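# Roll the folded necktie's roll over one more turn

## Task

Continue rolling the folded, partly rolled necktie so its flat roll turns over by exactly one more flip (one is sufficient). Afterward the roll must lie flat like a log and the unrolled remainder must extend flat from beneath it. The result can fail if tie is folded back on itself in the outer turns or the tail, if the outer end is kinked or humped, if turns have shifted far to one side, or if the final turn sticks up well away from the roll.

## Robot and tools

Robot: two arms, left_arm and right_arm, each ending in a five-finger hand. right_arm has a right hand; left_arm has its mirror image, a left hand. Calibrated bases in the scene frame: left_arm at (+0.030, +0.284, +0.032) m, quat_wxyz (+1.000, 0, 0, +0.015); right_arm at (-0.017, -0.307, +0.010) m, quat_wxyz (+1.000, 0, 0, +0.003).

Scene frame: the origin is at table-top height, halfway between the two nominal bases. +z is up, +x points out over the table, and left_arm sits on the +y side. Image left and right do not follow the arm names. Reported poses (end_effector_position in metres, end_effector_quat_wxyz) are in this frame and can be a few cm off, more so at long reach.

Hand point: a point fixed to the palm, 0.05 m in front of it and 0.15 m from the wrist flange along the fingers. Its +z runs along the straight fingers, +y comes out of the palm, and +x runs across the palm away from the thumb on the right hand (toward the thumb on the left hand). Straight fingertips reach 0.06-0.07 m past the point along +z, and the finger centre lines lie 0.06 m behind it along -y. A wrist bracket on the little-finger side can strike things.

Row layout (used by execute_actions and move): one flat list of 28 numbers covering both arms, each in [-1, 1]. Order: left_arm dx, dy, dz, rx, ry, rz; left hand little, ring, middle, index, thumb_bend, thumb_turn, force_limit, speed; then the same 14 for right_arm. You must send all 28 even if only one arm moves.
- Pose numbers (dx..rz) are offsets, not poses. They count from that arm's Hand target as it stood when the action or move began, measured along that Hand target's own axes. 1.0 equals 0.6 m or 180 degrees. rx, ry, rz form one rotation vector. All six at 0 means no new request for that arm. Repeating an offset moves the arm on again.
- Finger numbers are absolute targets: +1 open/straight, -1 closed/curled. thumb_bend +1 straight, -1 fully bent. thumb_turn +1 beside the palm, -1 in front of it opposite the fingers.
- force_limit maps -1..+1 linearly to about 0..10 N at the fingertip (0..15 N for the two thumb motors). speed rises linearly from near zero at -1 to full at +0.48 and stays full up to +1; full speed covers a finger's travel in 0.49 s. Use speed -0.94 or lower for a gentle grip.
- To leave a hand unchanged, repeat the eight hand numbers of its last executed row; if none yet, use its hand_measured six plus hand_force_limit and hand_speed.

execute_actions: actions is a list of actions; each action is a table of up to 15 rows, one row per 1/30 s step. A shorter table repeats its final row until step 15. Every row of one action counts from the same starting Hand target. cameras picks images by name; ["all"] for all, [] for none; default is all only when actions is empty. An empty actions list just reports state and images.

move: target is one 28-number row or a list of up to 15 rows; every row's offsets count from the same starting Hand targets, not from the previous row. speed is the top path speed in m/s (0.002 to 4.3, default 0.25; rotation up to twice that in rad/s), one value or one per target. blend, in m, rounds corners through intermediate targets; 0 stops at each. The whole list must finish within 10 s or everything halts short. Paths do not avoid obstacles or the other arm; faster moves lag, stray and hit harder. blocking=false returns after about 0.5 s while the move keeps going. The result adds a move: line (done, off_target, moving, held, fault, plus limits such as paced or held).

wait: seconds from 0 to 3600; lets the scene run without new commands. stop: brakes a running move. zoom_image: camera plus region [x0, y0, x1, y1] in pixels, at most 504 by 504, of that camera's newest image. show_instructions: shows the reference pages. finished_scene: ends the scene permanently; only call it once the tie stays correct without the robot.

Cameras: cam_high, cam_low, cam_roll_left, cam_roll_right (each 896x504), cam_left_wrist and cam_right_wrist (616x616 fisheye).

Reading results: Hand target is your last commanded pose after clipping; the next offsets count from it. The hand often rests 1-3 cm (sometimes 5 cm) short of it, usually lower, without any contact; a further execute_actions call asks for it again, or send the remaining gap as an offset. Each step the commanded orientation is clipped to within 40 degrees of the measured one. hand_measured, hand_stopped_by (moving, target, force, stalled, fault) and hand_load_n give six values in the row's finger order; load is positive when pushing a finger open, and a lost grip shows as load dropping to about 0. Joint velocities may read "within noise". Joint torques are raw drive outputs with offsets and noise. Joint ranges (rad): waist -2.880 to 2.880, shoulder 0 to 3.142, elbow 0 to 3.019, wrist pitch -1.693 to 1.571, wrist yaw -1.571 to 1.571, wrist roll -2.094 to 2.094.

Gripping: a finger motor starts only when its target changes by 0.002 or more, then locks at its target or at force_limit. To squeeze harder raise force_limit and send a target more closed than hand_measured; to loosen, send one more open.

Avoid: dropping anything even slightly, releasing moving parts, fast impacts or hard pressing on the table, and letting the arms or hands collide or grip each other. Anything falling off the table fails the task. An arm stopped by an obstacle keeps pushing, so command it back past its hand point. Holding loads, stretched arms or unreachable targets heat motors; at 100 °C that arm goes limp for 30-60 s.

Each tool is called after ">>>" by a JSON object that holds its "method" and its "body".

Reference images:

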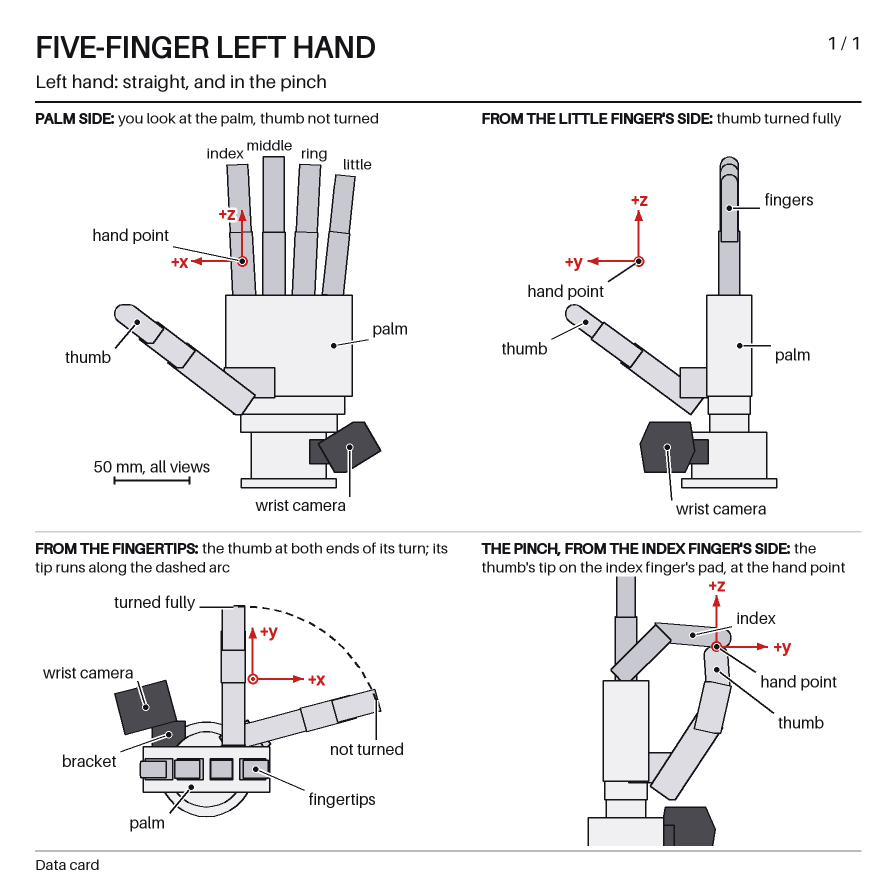

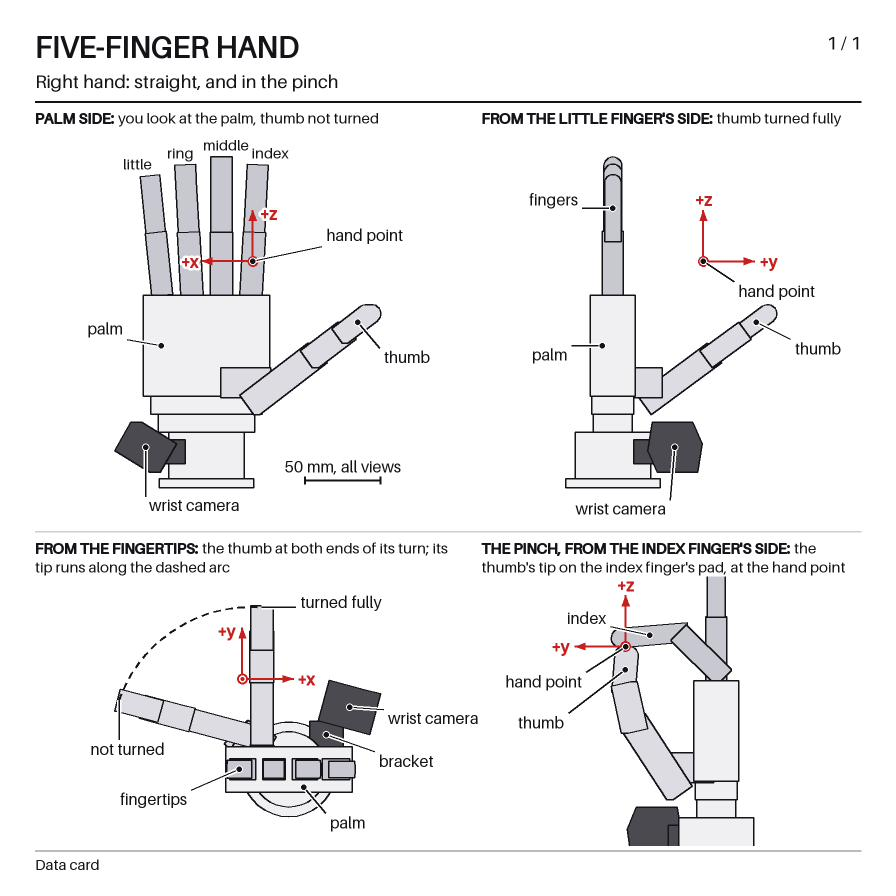

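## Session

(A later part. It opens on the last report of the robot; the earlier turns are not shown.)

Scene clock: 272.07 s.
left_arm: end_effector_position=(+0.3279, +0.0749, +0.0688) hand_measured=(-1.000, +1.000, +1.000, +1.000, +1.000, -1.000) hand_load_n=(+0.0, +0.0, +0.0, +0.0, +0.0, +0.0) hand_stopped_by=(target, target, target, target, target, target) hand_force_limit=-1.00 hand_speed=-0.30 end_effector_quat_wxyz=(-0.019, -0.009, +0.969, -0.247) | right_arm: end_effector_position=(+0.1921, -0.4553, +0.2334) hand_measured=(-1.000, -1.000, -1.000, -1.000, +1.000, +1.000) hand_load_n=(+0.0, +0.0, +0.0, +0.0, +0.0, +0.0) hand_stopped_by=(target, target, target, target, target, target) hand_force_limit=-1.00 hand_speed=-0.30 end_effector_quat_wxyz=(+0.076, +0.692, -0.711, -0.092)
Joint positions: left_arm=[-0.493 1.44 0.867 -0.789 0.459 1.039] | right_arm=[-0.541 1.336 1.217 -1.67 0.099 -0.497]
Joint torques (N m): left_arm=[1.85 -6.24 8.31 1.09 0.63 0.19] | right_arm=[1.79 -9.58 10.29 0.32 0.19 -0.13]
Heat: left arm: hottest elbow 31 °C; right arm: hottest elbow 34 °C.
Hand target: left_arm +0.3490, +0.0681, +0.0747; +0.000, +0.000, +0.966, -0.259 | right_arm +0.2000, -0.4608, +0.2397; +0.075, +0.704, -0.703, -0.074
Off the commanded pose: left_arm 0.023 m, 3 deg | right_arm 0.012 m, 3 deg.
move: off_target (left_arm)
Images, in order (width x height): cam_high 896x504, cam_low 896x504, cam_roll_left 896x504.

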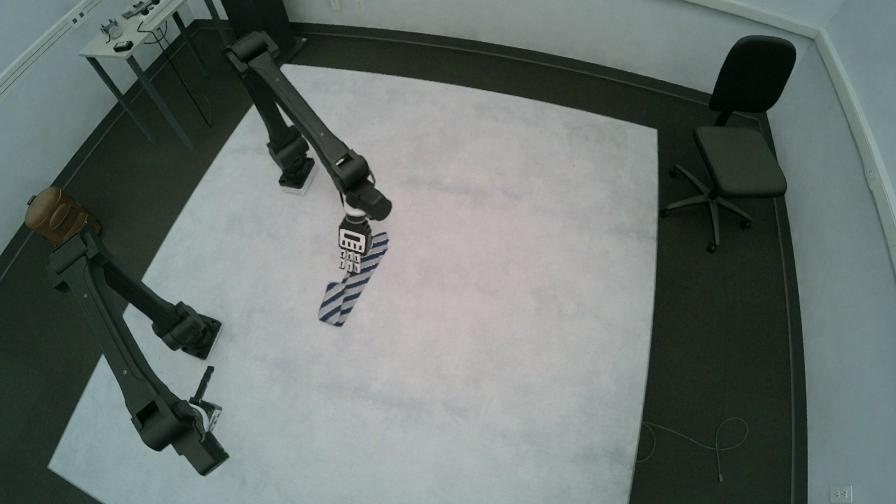

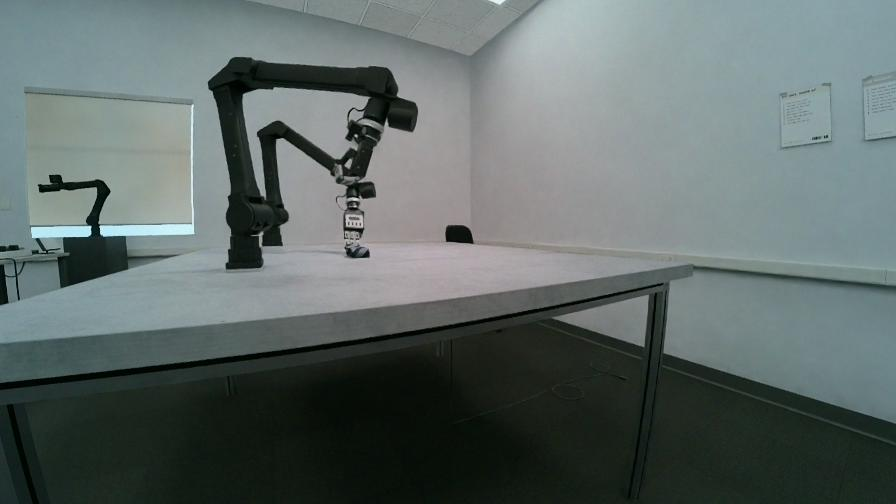

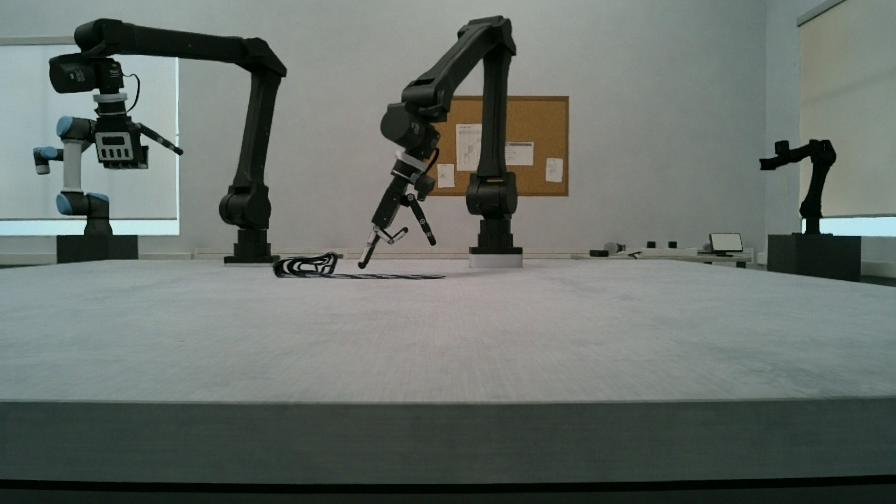

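>>> {"method": "move", "body": {"target": [[-0.045, 0, 0, 0, 0, 0, -1, 1, 1, 1, 1, -1, -1, -0.3, 0, 0, 0, 0, 0, 0, -1, -1, -1, -1, 1, 1, -1, -0.3], [-0.0367, 0.0142, 0.0245, 0, 0, 0, -1, 1, 1, 1, 1, -1, -1, -0.3, 0, 0, 0, 0, 0, 0, -1, -1, -1, -1, 1, 1, -1, -0.3]], "speed": 0.08, "cameras": ["cam_roll_left", "cam_low", "cam_high"]}}

>>> {"method": "zoom_image", "body": {"camera": "cam_roll_left", "region": [250, 180, 390, 290]}}

>>> {"method": "zoom_image", "body": {"camera": "cam_high", "region": [300, 220, 400, 340]}}

Scene clock: 274.13 s.
left_arm: end_effector_position=(+0.3673, +0.0682, +0.0654) hand_measured=(-1.000, +1.000, +1.000, +1.000, +1.000, -1.000) hand_load_n=(+0.0, +0.0, +0.0, +0.0, +0.0, +0.0) hand_stopped_by=(target, target, target, target, target, target) hand_force_limit=-1.00 hand_speed=-0.30 end_effector_quat_wxyz=(+0.000, -0.004, +0.967, -0.256) | right_arm: end_effector_position=(+0.1921, -0.4553, +0.2334) hand_measured=(-1.000, -1.000, -1.000, -1.000, +1.000, +1.000) hand_load_n=(+0.0, +0.0, +0.0, +0.0, +0.0, -0.5) hand_stopped_by=(target, target, target, target, target, target) hand_force_limit=-1.00 hand_speed=-0.30 end_effector_quat_wxyz=(+0.076, +0.692, -0.711, -0.092)
Joint positions: left_arm=[-0.465 1.514 0.938 -0.757 0.465 1.07] | right_arm=[-0.541 1.336 1.217 -1.67 0.099 -0.497]
Joint torques (N m): left_arm=[1.38 -6.83 5.82 1.1 0.59 0.15] | right_arm=[1.73 -9.52 10.25 0.35 0.19 -0.13]
Heat: left arm: hottest elbow 31 °C; right arm: hottest elbow 34 °C.
Hand target: left_arm +0.3710, +0.0680, +0.0578; +0.000, +0.000, +0.966, -0.259 | right_arm +0.2000, -0.4608, +0.2397; +0.075, +0.704, -0.703, -0.074
Off the commanded pose: left_arm 0.009 m, 1 deg | right_arm 0.012 m, 3 deg.
move: done
Images, in order (width x height): cam_high 896x504, cam_low 896x504, cam_roll_left 896x504.

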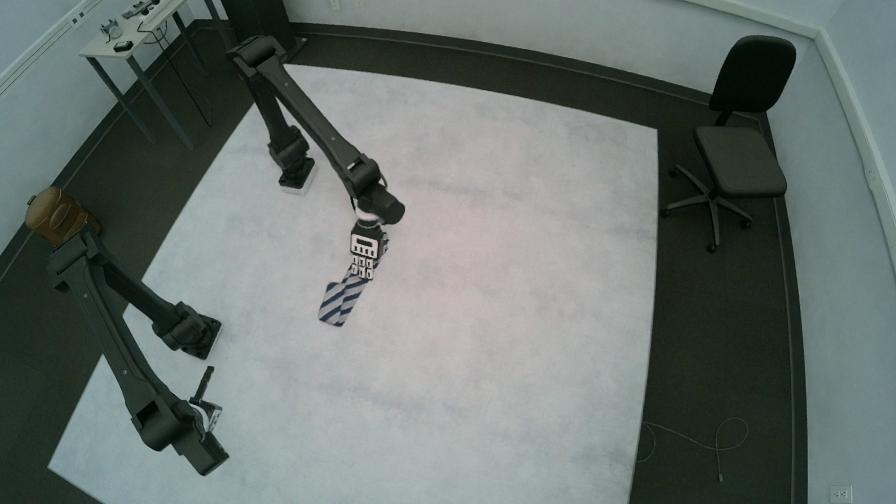

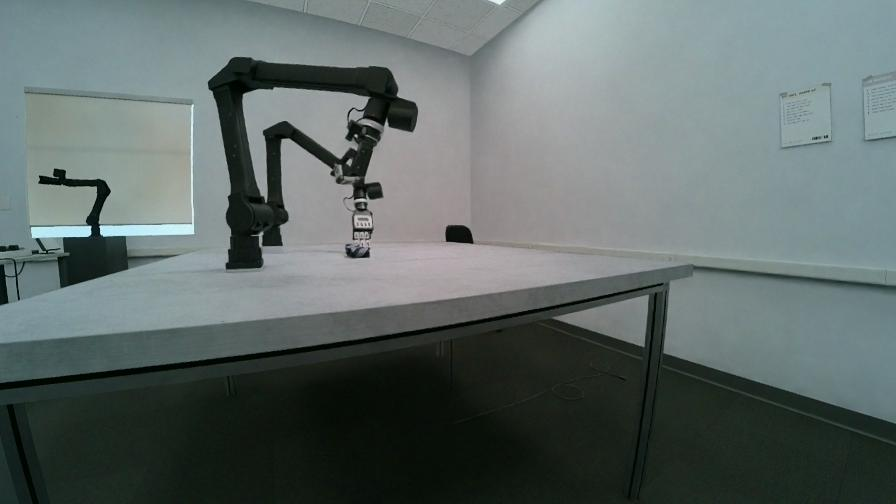

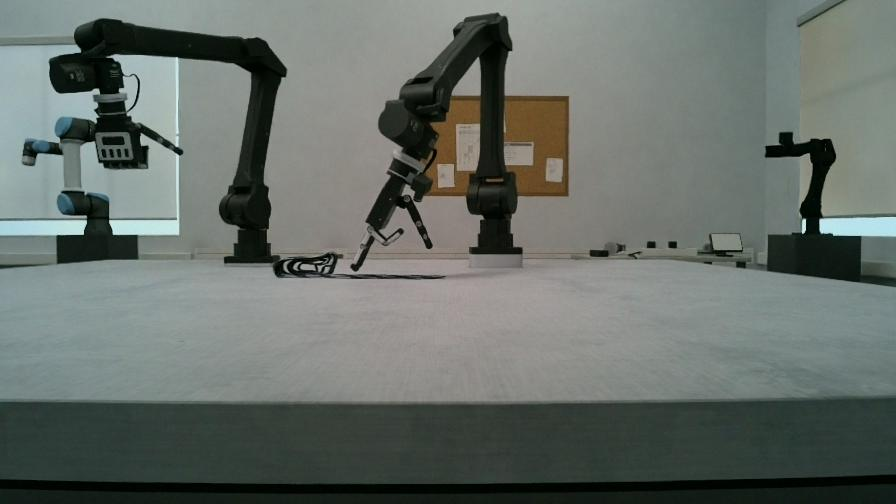

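Scaled by 3.600 from the camera's image (finer frame: 1280x720).

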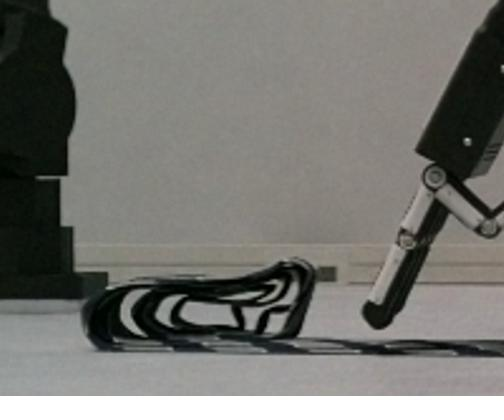

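Scaled by 4.200 from the camera's image (finer frame: 1280x720).

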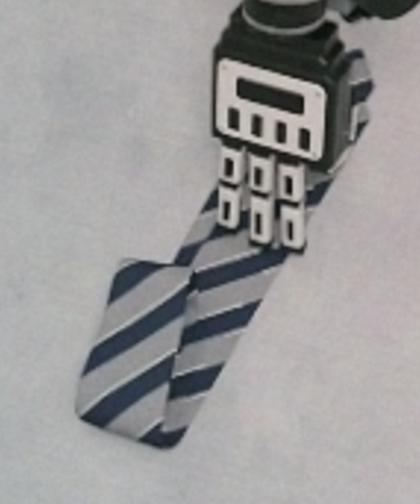

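>>> {"method": "move", "body": {"target": [0, 0.01, 0.0173, 0, 0, 0, -1, 1, 1, 1, 1, -1, -1, -0.3, 0, 0, 0, 0, 0, 0, -1, -1, -1, -1, 1, 1, -1, -0.3], "speed": 0.08, "cameras": ["cam_roll_left"]}}

>>> {"method": "zoom_image", "body": {"camera": "cam_roll_left", "region": [250, 180, 390, 290]}}

Scene clock: 275.20 s.
left_arm: end_effector_position=(+0.3691, +0.0670, +0.0555) hand_measured=(-1.000, +1.000, +1.000, +1.000, +1.000, -1.000) hand_load_n=(+0.0, +0.0, +0.0, +0.0, +0.0, +0.0) hand_stopped_by=(target, target, target, target, target, target) hand_force_limit=-1.00 hand_speed=-0.30 end_effector_quat_wxyz=(+0.002, -0.004, +0.966, -0.258) | right_arm: end_effector_position=(+0.1921, -0.4553, +0.2334) hand_measured=(-1.000, -1.000, -1.000, -1.000, +1.000, +1.000) hand_load_n=(+0.0, +0.0, +0.0, +0.0, -0.5, +0.0) hand_stopped_by=(target, target, target, target, target, target) hand_force_limit=-1.00 hand_speed=-0.30 end_effector_quat_wxyz=(+0.076, +0.692, -0.711, -0.092)
Joint positions: left_arm=[-0.465 1.532 0.927 -0.723 0.467 1.07] | right_arm=[-0.541 1.336 1.217 -1.67 0.099 -0.497]
Joint torques (N m): left_arm=[1.32 -6.83 5.44 1.17 0.53 0.15] | right_arm=[1.67 -9.58 10.29 0.38 0.2 -0.12]
Heat: left arm: hottest elbow 31 °C; right arm: hottest elbow 34 °C.
Hand target: left_arm +0.3710, +0.0679, +0.0458; +0.000, +0.000, +0.966, -0.259 | right_arm +0.2000, -0.4608, +0.2397; +0.075, +0.704, -0.703, -0.074
Off the commanded pose: left_arm 0.010 m, 1 deg | right_arm 0.012 m, 3 deg.
move: done

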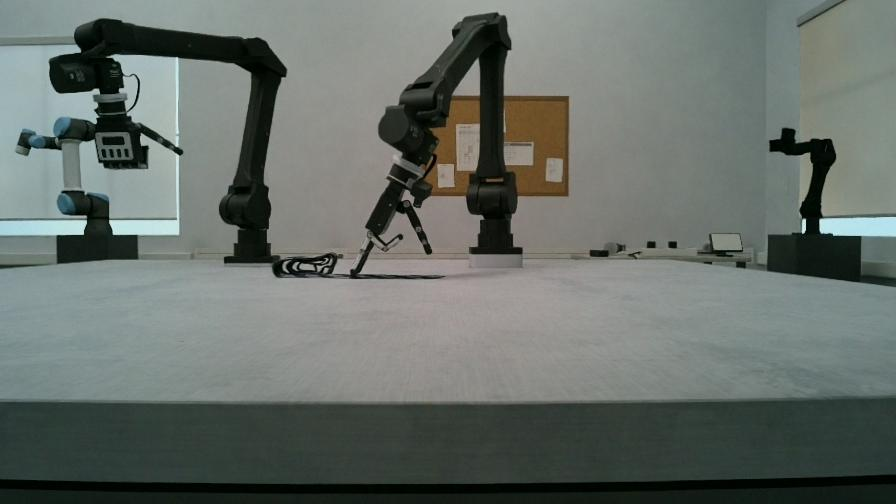

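Scaled by 3.600 from the camera's image (finer frame: 1280x720).

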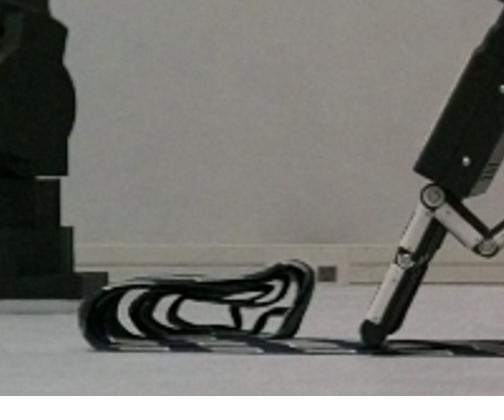

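>>> {"method": "move", "body": {"target": [0, 0, 0, 0, 0, 0, -1, 1, 1, 1, 1, -1, -1, -0.3, -0.6433, 0.0107, 0.0703, 0.0667, 0, 0, 1, 1, 1, 1, 1, -1, -1, -0.3], "speed": 0.2, "cameras": ["cam_roll_left", "cam_low", "cam_high"]}}

>>> {"method": "zoom_image", "body": {"camera": "cam_roll_left", "region": [250, 180, 390, 290]}}

>>> {"method": "zoom_image", "body": {"camera": "cam_high", "region": [260, 220, 400, 340]}}

>>> {"method": "zoom_image", "body": {"camera": "cam_low", "region": [315, 180, 405, 270]}}

Scene clock: 279.07 s.
left_arm: end_effector_position=(+0.3691, +0.0670, +0.0555) hand_measured=(-1.000, +1.000, +1.000, +1.000, +1.000, -1.000) hand_load_n=(+0.0, +0.0, +0.0, +0.0, -0.5, +0.0) hand_stopped_by=(target, target, target, target, target, target) hand_force_limit=-1.00 hand_speed=-0.30 end_effector_quat_wxyz=(+0.002, -0.004, +0.966, -0.258) | right_arm: end_effector_position=(+0.1681, -0.0876, +0.1895) hand_measured=(+1.000, +1.000, +1.000, +1.000, +1.000, -1.000) hand_load_n=(+0.0, +0.0, +0.0, +0.0, +0.0, +0.0) hand_stopped_by=(target, target, target, target, target, target) hand_force_limit=-1.00 hand_speed=-0.30 end_effector_quat_wxyz=(+0.024, +0.714, -0.700, -0.008)
Joint positions: left_arm=[-0.465 1.532 0.927 -0.723 0.467 1.07] | right_arm=[0.648 1.197 1.032 -1.455 -0.008 0.635]
Joint torques (N m): left_arm=[1.38 -6.89 5.44 1.17 0.53 0.15] | right_arm=[1.26 -6.48 11.81 0.68 0.08 0.22]
Heat: left arm: hottest elbow 31 °C; right arm: hottest elbow 34 °C.
Hand target: left_arm +0.3710, +0.0679, +0.0458; +0.000, +0.000, +0.966, -0.259 | right_arm +0.1843, -0.0749, +0.1996; +0.001, +0.708, -0.707, +0.000
Off the commanded pose: left_arm 0.010 m, 1 deg | right_arm 0.023 m, 3 deg.
move: off_target (right_arm)
Images, in order (width x height): cam_high 896x504, cam_low 896x504, cam_roll_left 896x504.

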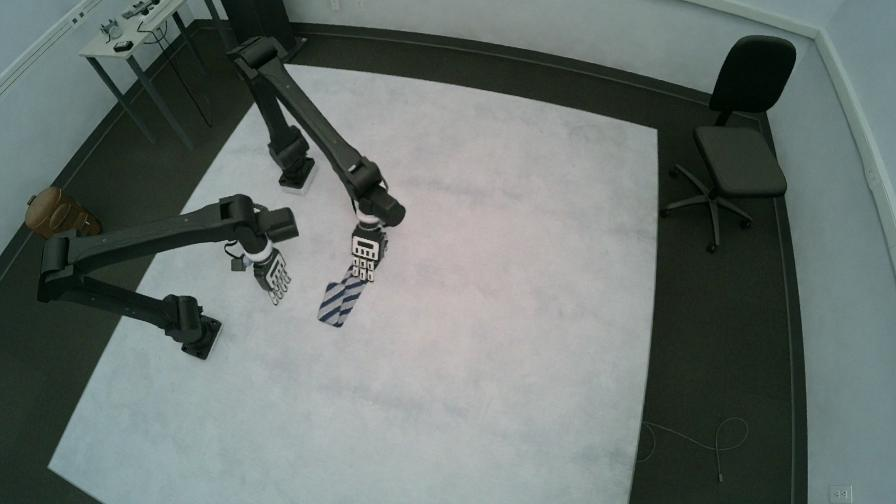

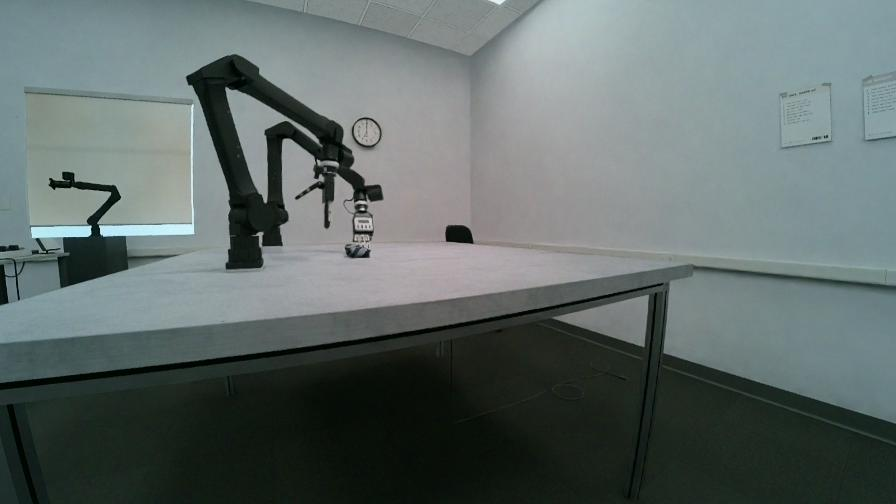

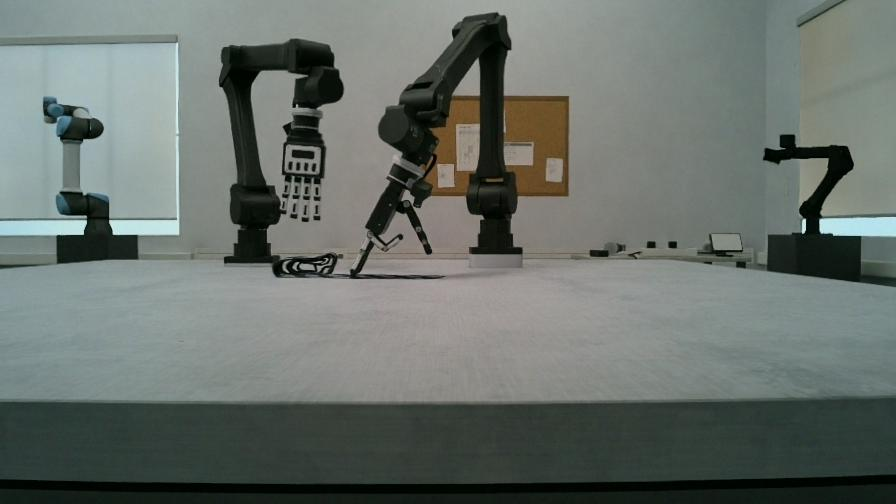

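Scaled by 3.600 from the camera's image (finer frame: 1280x720).

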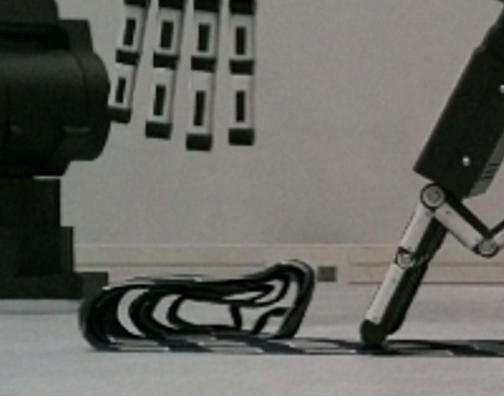

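Scaled by 3.600 from the camera's image (finer frame: 1280x720).

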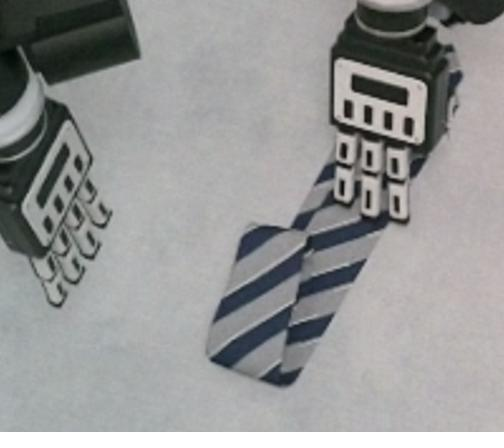

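Scaled by 5.600 from the camera's image (finer frame: 1280x720).

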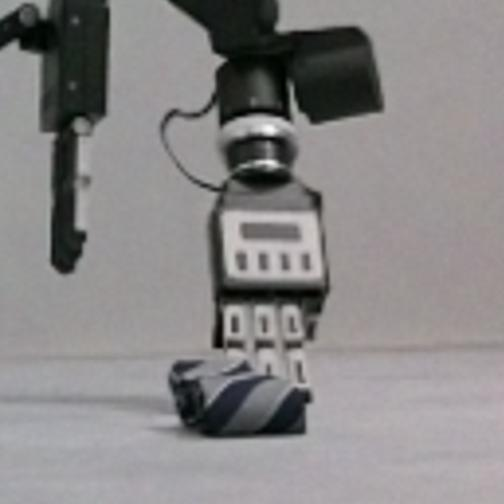

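>>> {"method": "move", "body": {"target": [0, 0, 0, 0, 0, 0, -1, 1, 1, 1, 1, -1, -1, -0.3, -0.0717, -0.0262, 0.1743, 0, 0, 0, 1, 1, 1, 1, 1, -1, -1, -0.3], "speed": 0.12, "cameras": ["cam_roll_left", "cam_low", "cam_high"]}}

>>> {"method": "zoom_image", "body": {"camera": "cam_roll_left", "region": [250, 180, 390, 290]}}

>>> {"method": "zoom_image", "body": {"camera": "cam_high", "region": [260, 220, 400, 340]}}

>>> {"method": "zoom_image", "body": {"camera": "cam_low", "region": [315, 180, 405, 270]}}

Scene clock: 281.43 s.
left_arm: end_effector_position=(+0.3691, +0.0670, +0.0555) hand_measured=(-1.000, +1.000, +1.000, +1.000, +1.000, -1.000) hand_load_n=(+0.0, +0.0, +0.0, +0.0, +0.0, +0.0) hand_stopped_by=(target, target, target, target, target, target) hand_force_limit=-1.00 hand_speed=-0.30 end_effector_quat_wxyz=(+0.002, -0.004, +0.966, -0.258) | right_arm: end_effector_position=(+0.1999, -0.0355, +0.1026) hand_measured=(+1.000, +1.000, +1.000, +1.000, +1.000, -1.000) hand_load_n=(+0.0, +0.0, +0.0, +0.0, +0.0, +0.0) hand_stopped_by=(target, target, target, target, target, target) hand_force_limit=-1.00 hand_speed=-0.30 end_effector_quat_wxyz=(+0.000, +0.712, -0.702, -0.003)
Joint positions: left_arm=[-0.465 1.532 0.927 -0.723 0.467 1.07] | right_arm=[0.709 1.385 0.967 -1.153 -0.007 0.701]
Joint torques (N m): left_arm=[1.38 -6.89 5.45 1.16 0.53 0.15] | right_arm=[1.85 -8.64 7.49 0.85 0.04 0.22]
Heat: left arm: hottest elbow 31 °C; right arm: hottest elbow 34 °C.
Hand target: left_arm +0.3710, +0.0679, +0.0458; +0.000, +0.000, +0.966, -0.259 | right_arm +0.1999, -0.0318, +0.0951; +0.000, +0.708, -0.707, +0.000
Off the commanded pose: left_arm 0.010 m, 1 deg | right_arm 0.008 m, 1 deg.
move: done
Images, in order (width x height): cam_high 896x504, cam_low 896x504, cam_roll_left 896x504.

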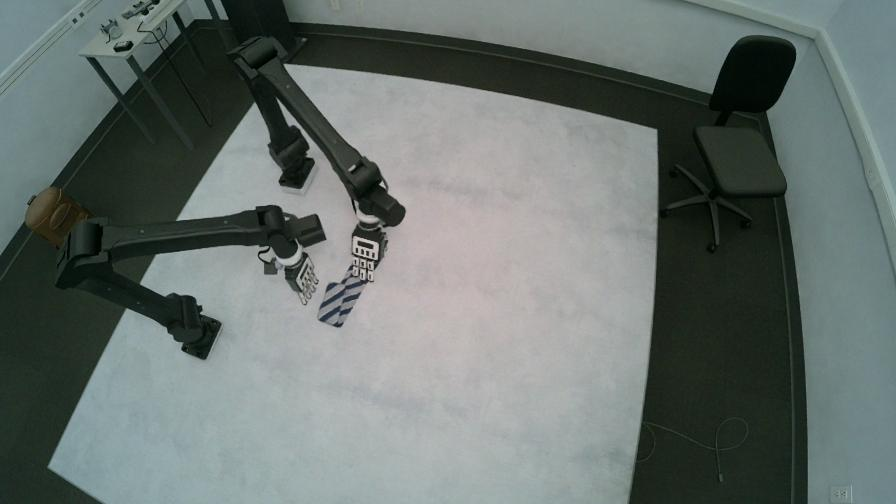

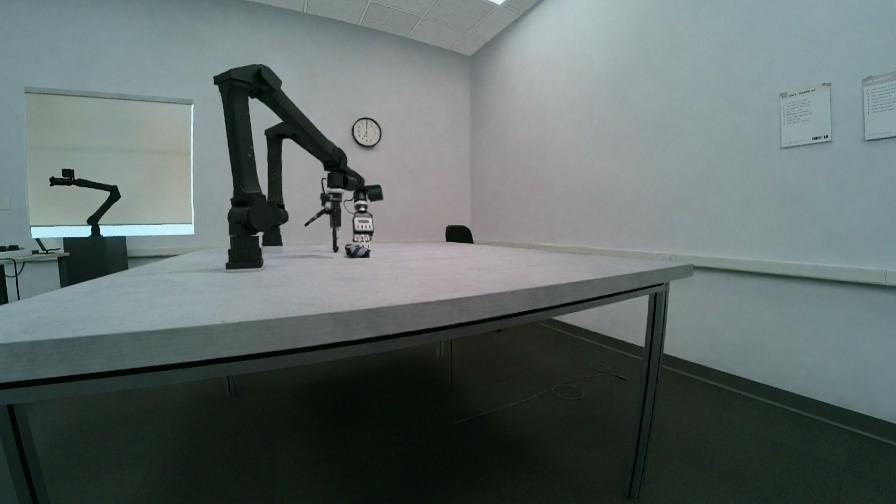

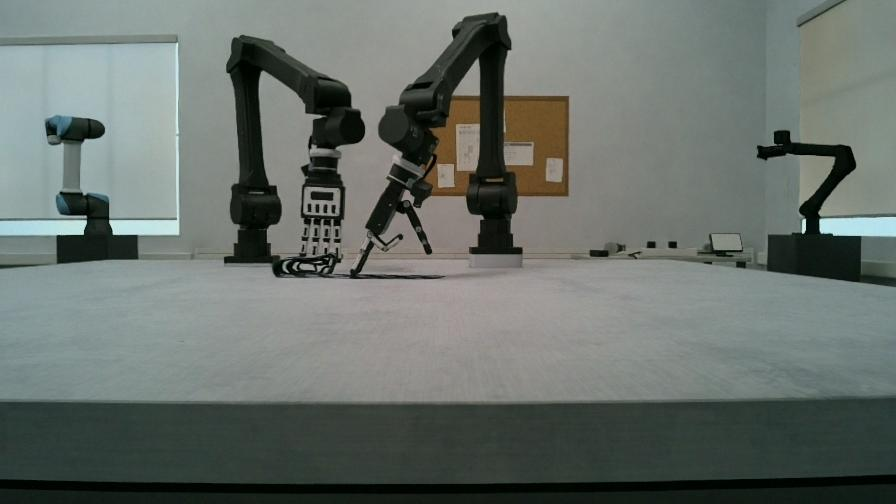

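Scaled by 3.600 from the camera's image (finer frame: 1280x720).

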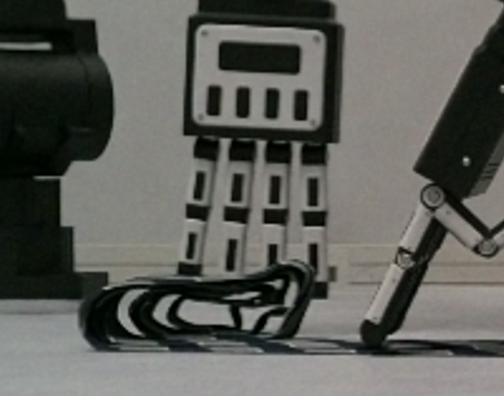

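Scaled by 3.600 from the camera's image (finer frame: 1280x720).

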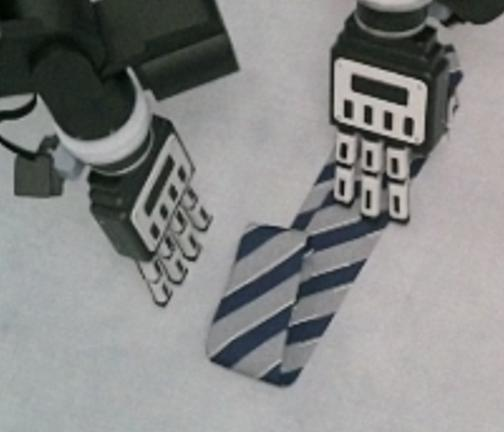

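Scaled by 5.600 from the camera's image (finer frame: 1280x720).

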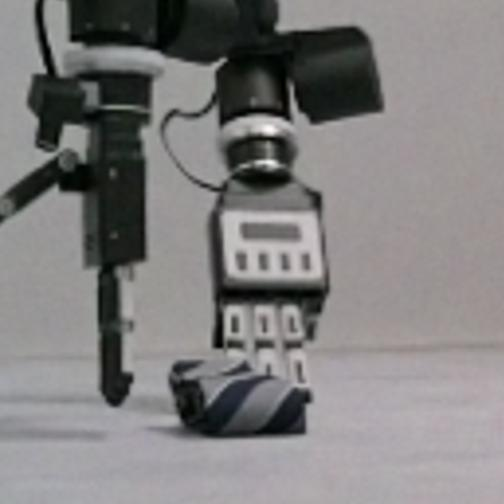

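>>> {"method": "move", "body": {"target": [0, 0, 0, 0, 0, 0, -1, 1, 1, 1, 1, -1, -1, -0.3, 0, -0.05, 0.02, 0, 0, 0, 1, 1, 1, 1, 1, -1, -1, -0.3], "speed": 0.08, "cameras": ["cam_roll_left", "cam_low", "cam_high"]}}

>>> {"method": "zoom_image", "body": {"camera": "cam_high", "region": [260, 220, 400, 340]}}

>>> {"method": "zoom_image", "body": {"camera": "cam_low", "region": [315, 180, 405, 270]}}

Scene clock: 283.07 s.
left_arm: end_effector_position=(+0.3691, +0.0670, +0.0555) hand_measured=(-1.000, +1.000, +1.000, +1.000, +1.000, -1.000) hand_load_n=(+0.0, +0.0, +0.0, +0.0, +0.0, +0.0) hand_stopped_by=(target, target, target, target, target, target) hand_force_limit=-1.00 hand_speed=-0.30 end_effector_quat_wxyz=(+0.002, -0.004, +0.966, -0.258) | right_arm: end_effector_position=(+0.2159, -0.0375, +0.0854) hand_measured=(+1.000, +1.000, +1.000, +1.000, +1.000, -1.000) hand_load_n=(+0.0, +0.0, -0.5, +0.0, -0.5, +0.0) hand_stopped_by=(target, target, target, target, target, target) hand_force_limit=-1.00 hand_speed=-0.30 end_effector_quat_wxyz=(+0.008, +0.705, -0.709, -0.003)
Joint positions: left_arm=[-0.465 1.532 0.927 -0.723 0.467 1.07] | right_arm=[0.676 1.443 0.975 -1.119 -0.005 0.687]
Joint torques (N m): left_arm=[1.38 -6.95 5.44 1.17 0.53 0.15] | right_arm=[0.32 -8 9.73 0.76 0.02 -0.12]
Heat: left arm: hottest elbow 31 °C; right arm: hottest elbow 34 °C.
Hand target: left_arm +0.3710, +0.0679, +0.0458; +0.000, +0.000, +0.966, -0.259 | right_arm +0.2299, -0.0319, +0.0830; +0.001, +0.708, -0.707, +0.000
Off the commanded pose: left_arm 0.010 m, 1 deg | right_arm 0.015 m, 1 deg.
move: off_target (right_arm)
Images, in order (width x height): cam_high 896x504, cam_low 896x504, cam_roll_left 896x504.

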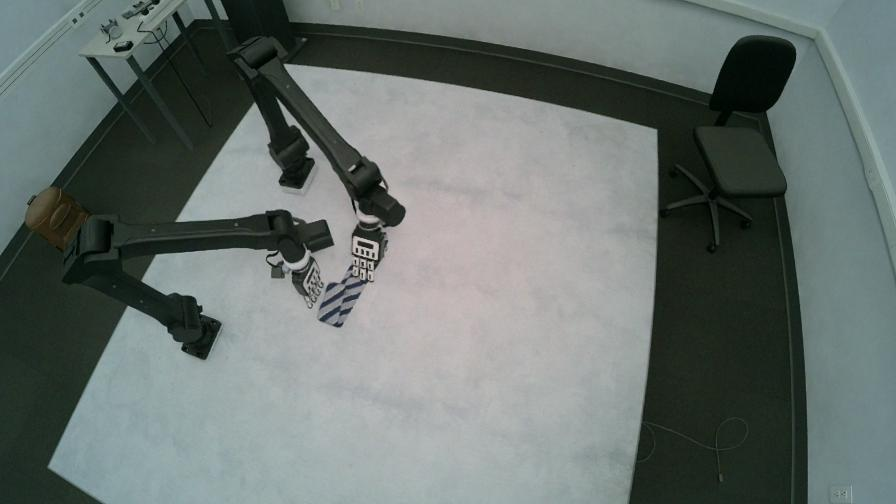

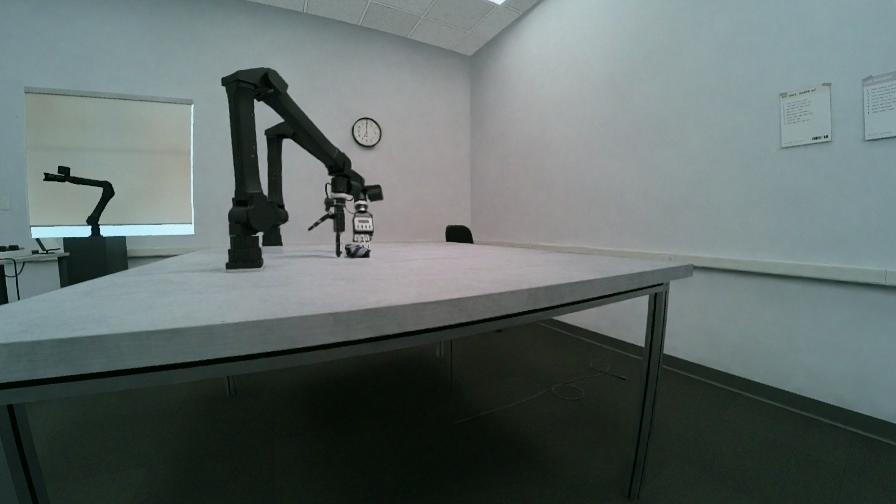

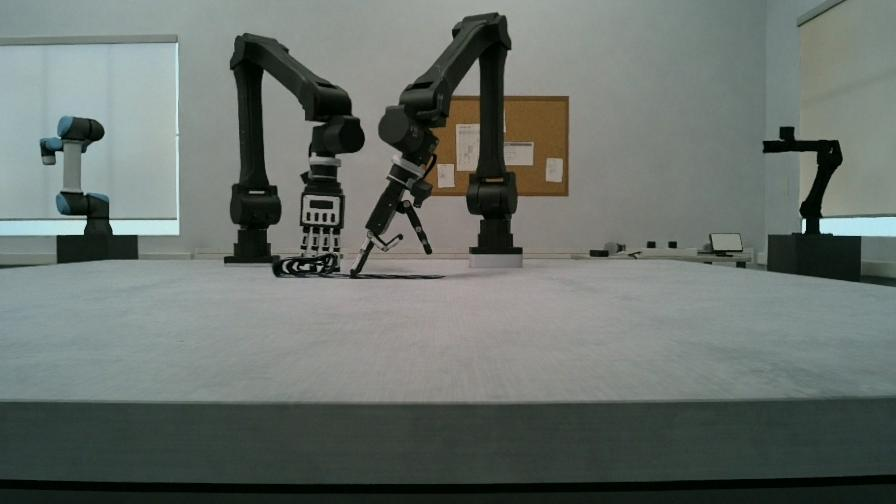

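Scaled by 3.600 from the camera's image (finer frame: 1280x720).

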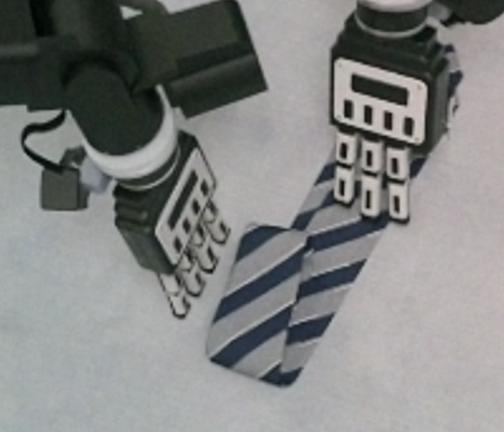

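Scaled by 5.600 from the camera's image (finer frame: 1280x720).

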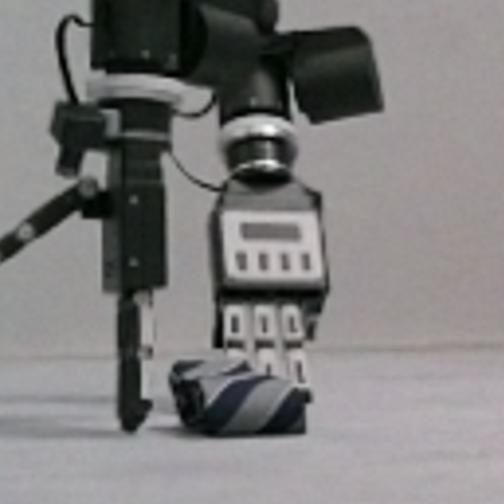

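>>> {"method": "move", "body": {"target": [0, 0, 0, 0, 0, 0, -1, 1, 1, 1, 1, -1, -1, -0.3, 0, -0.05, 0, 0, 0, 0, 1, 1, 1, 1, 1, -1, -1, -0.3], "speed": 0.06, "cameras": ["cam_roll_left", "cam_low", "cam_high"]}}

>>> {"method": "zoom_image", "body": {"camera": "cam_high", "region": [260, 220, 400, 340]}}

>>> {"method": "zoom_image", "body": {"camera": "cam_low", "region": [315, 180, 405, 270]}}

>>> {"method": "zoom_image", "body": {"camera": "cam_roll_left", "region": [250, 180, 390, 290]}}

Scene clock: 284.97 s.
left_arm: end_effector_position=(+0.3691, +0.0670, +0.0555) hand_measured=(-1.000, +1.000, +1.000, +1.000, +1.000, -1.000) hand_load_n=(+0.0, +0.0, +0.0, +0.0, +0.0, +0.0) hand_stopped_by=(target, target, target, target, target, target) hand_force_limit=-1.00 hand_speed=-0.30 end_effector_quat_wxyz=(+0.002, -0.004, +0.966, -0.258) | right_arm: end_effector_position=(+0.2444, -0.0359, +0.0859) hand_measured=(+1.000, +1.000, +1.000, +1.000, +1.000, -1.000) hand_load_n=(+0.0, +0.0, -2.5, +0.0, +0.0, +0.0) hand_stopped_by=(target, target, target, target, target, target) hand_force_limit=-1.00 hand_speed=-0.30 end_effector_quat_wxyz=(+0.004, +0.709, -0.705, -0.003)
Joint positions: left_arm=[-0.465 1.532 0.927 -0.723 0.467 1.07] | right_arm=[0.635 1.498 1.037 -1.119 -0.005 0.637]
Joint torques (N m): left_arm=[1.32 -6.83 5.45 1.17 0.53 0.15] | right_arm=[-0.09 -8.53 10.06 0.51 0.02 -0.11]
Heat: left arm: hottest elbow 31 °C; right arm: hottest elbow 34 °C.
Hand target: left_arm +0.3710, +0.0679, +0.0458; +0.000, +0.000, +0.966, -0.259 | right_arm +0.2598, -0.0318, +0.0830; +0.001, +0.708, -0.707, +0.000
Off the commanded pose: left_arm 0.010 m, 1 deg | right_arm 0.016 m, 1 deg.
move: off_target (right_arm)
Images, in order (width x height): cam_high 896x504, cam_low 896x504, cam_roll_left 896x504.

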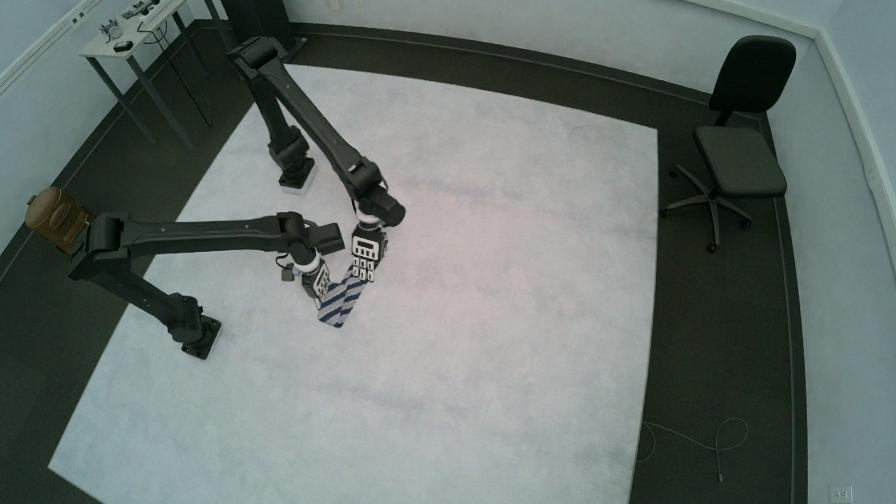

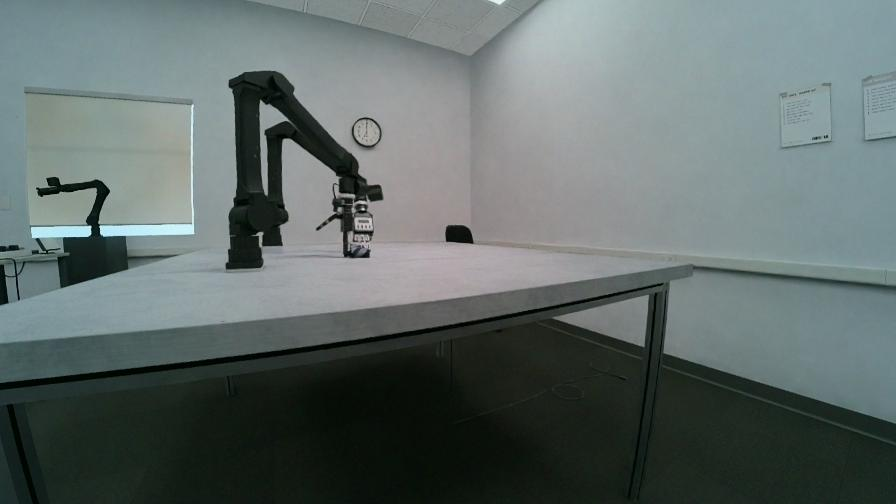

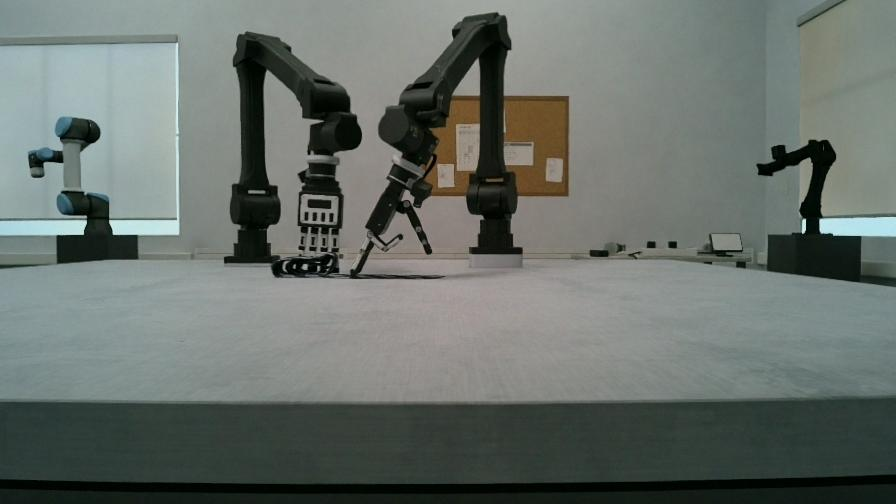

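Scaled by 3.600 from the camera's image (finer frame: 1280x720).

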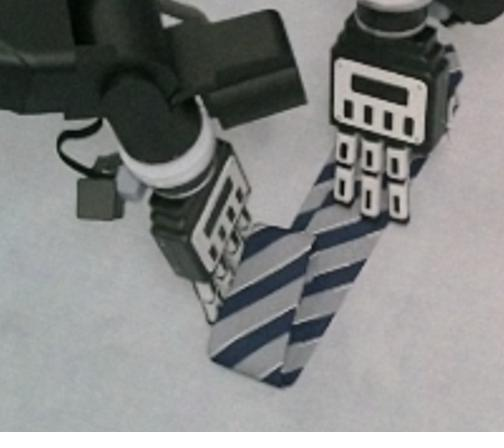

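Scaled by 5.600 from the camera's image (finer frame: 1280x720).

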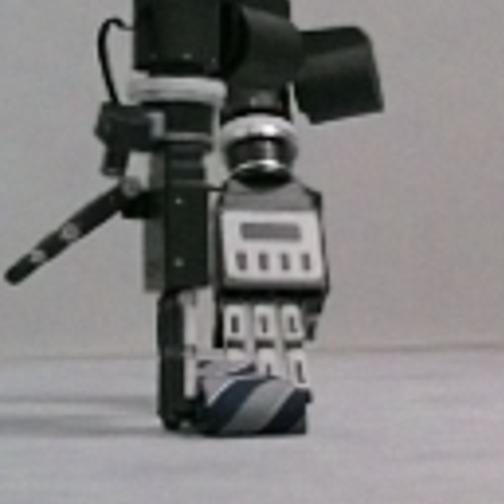

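Scaled by 3.600 from the camera's image (finer frame: 1280x720).

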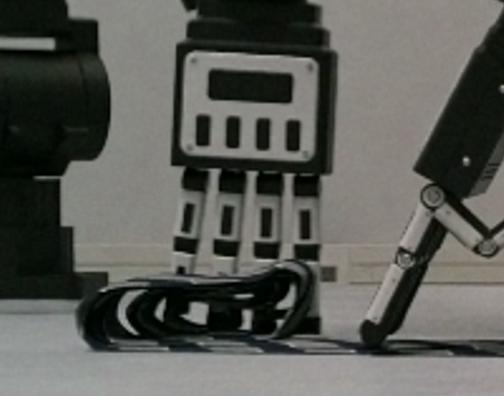

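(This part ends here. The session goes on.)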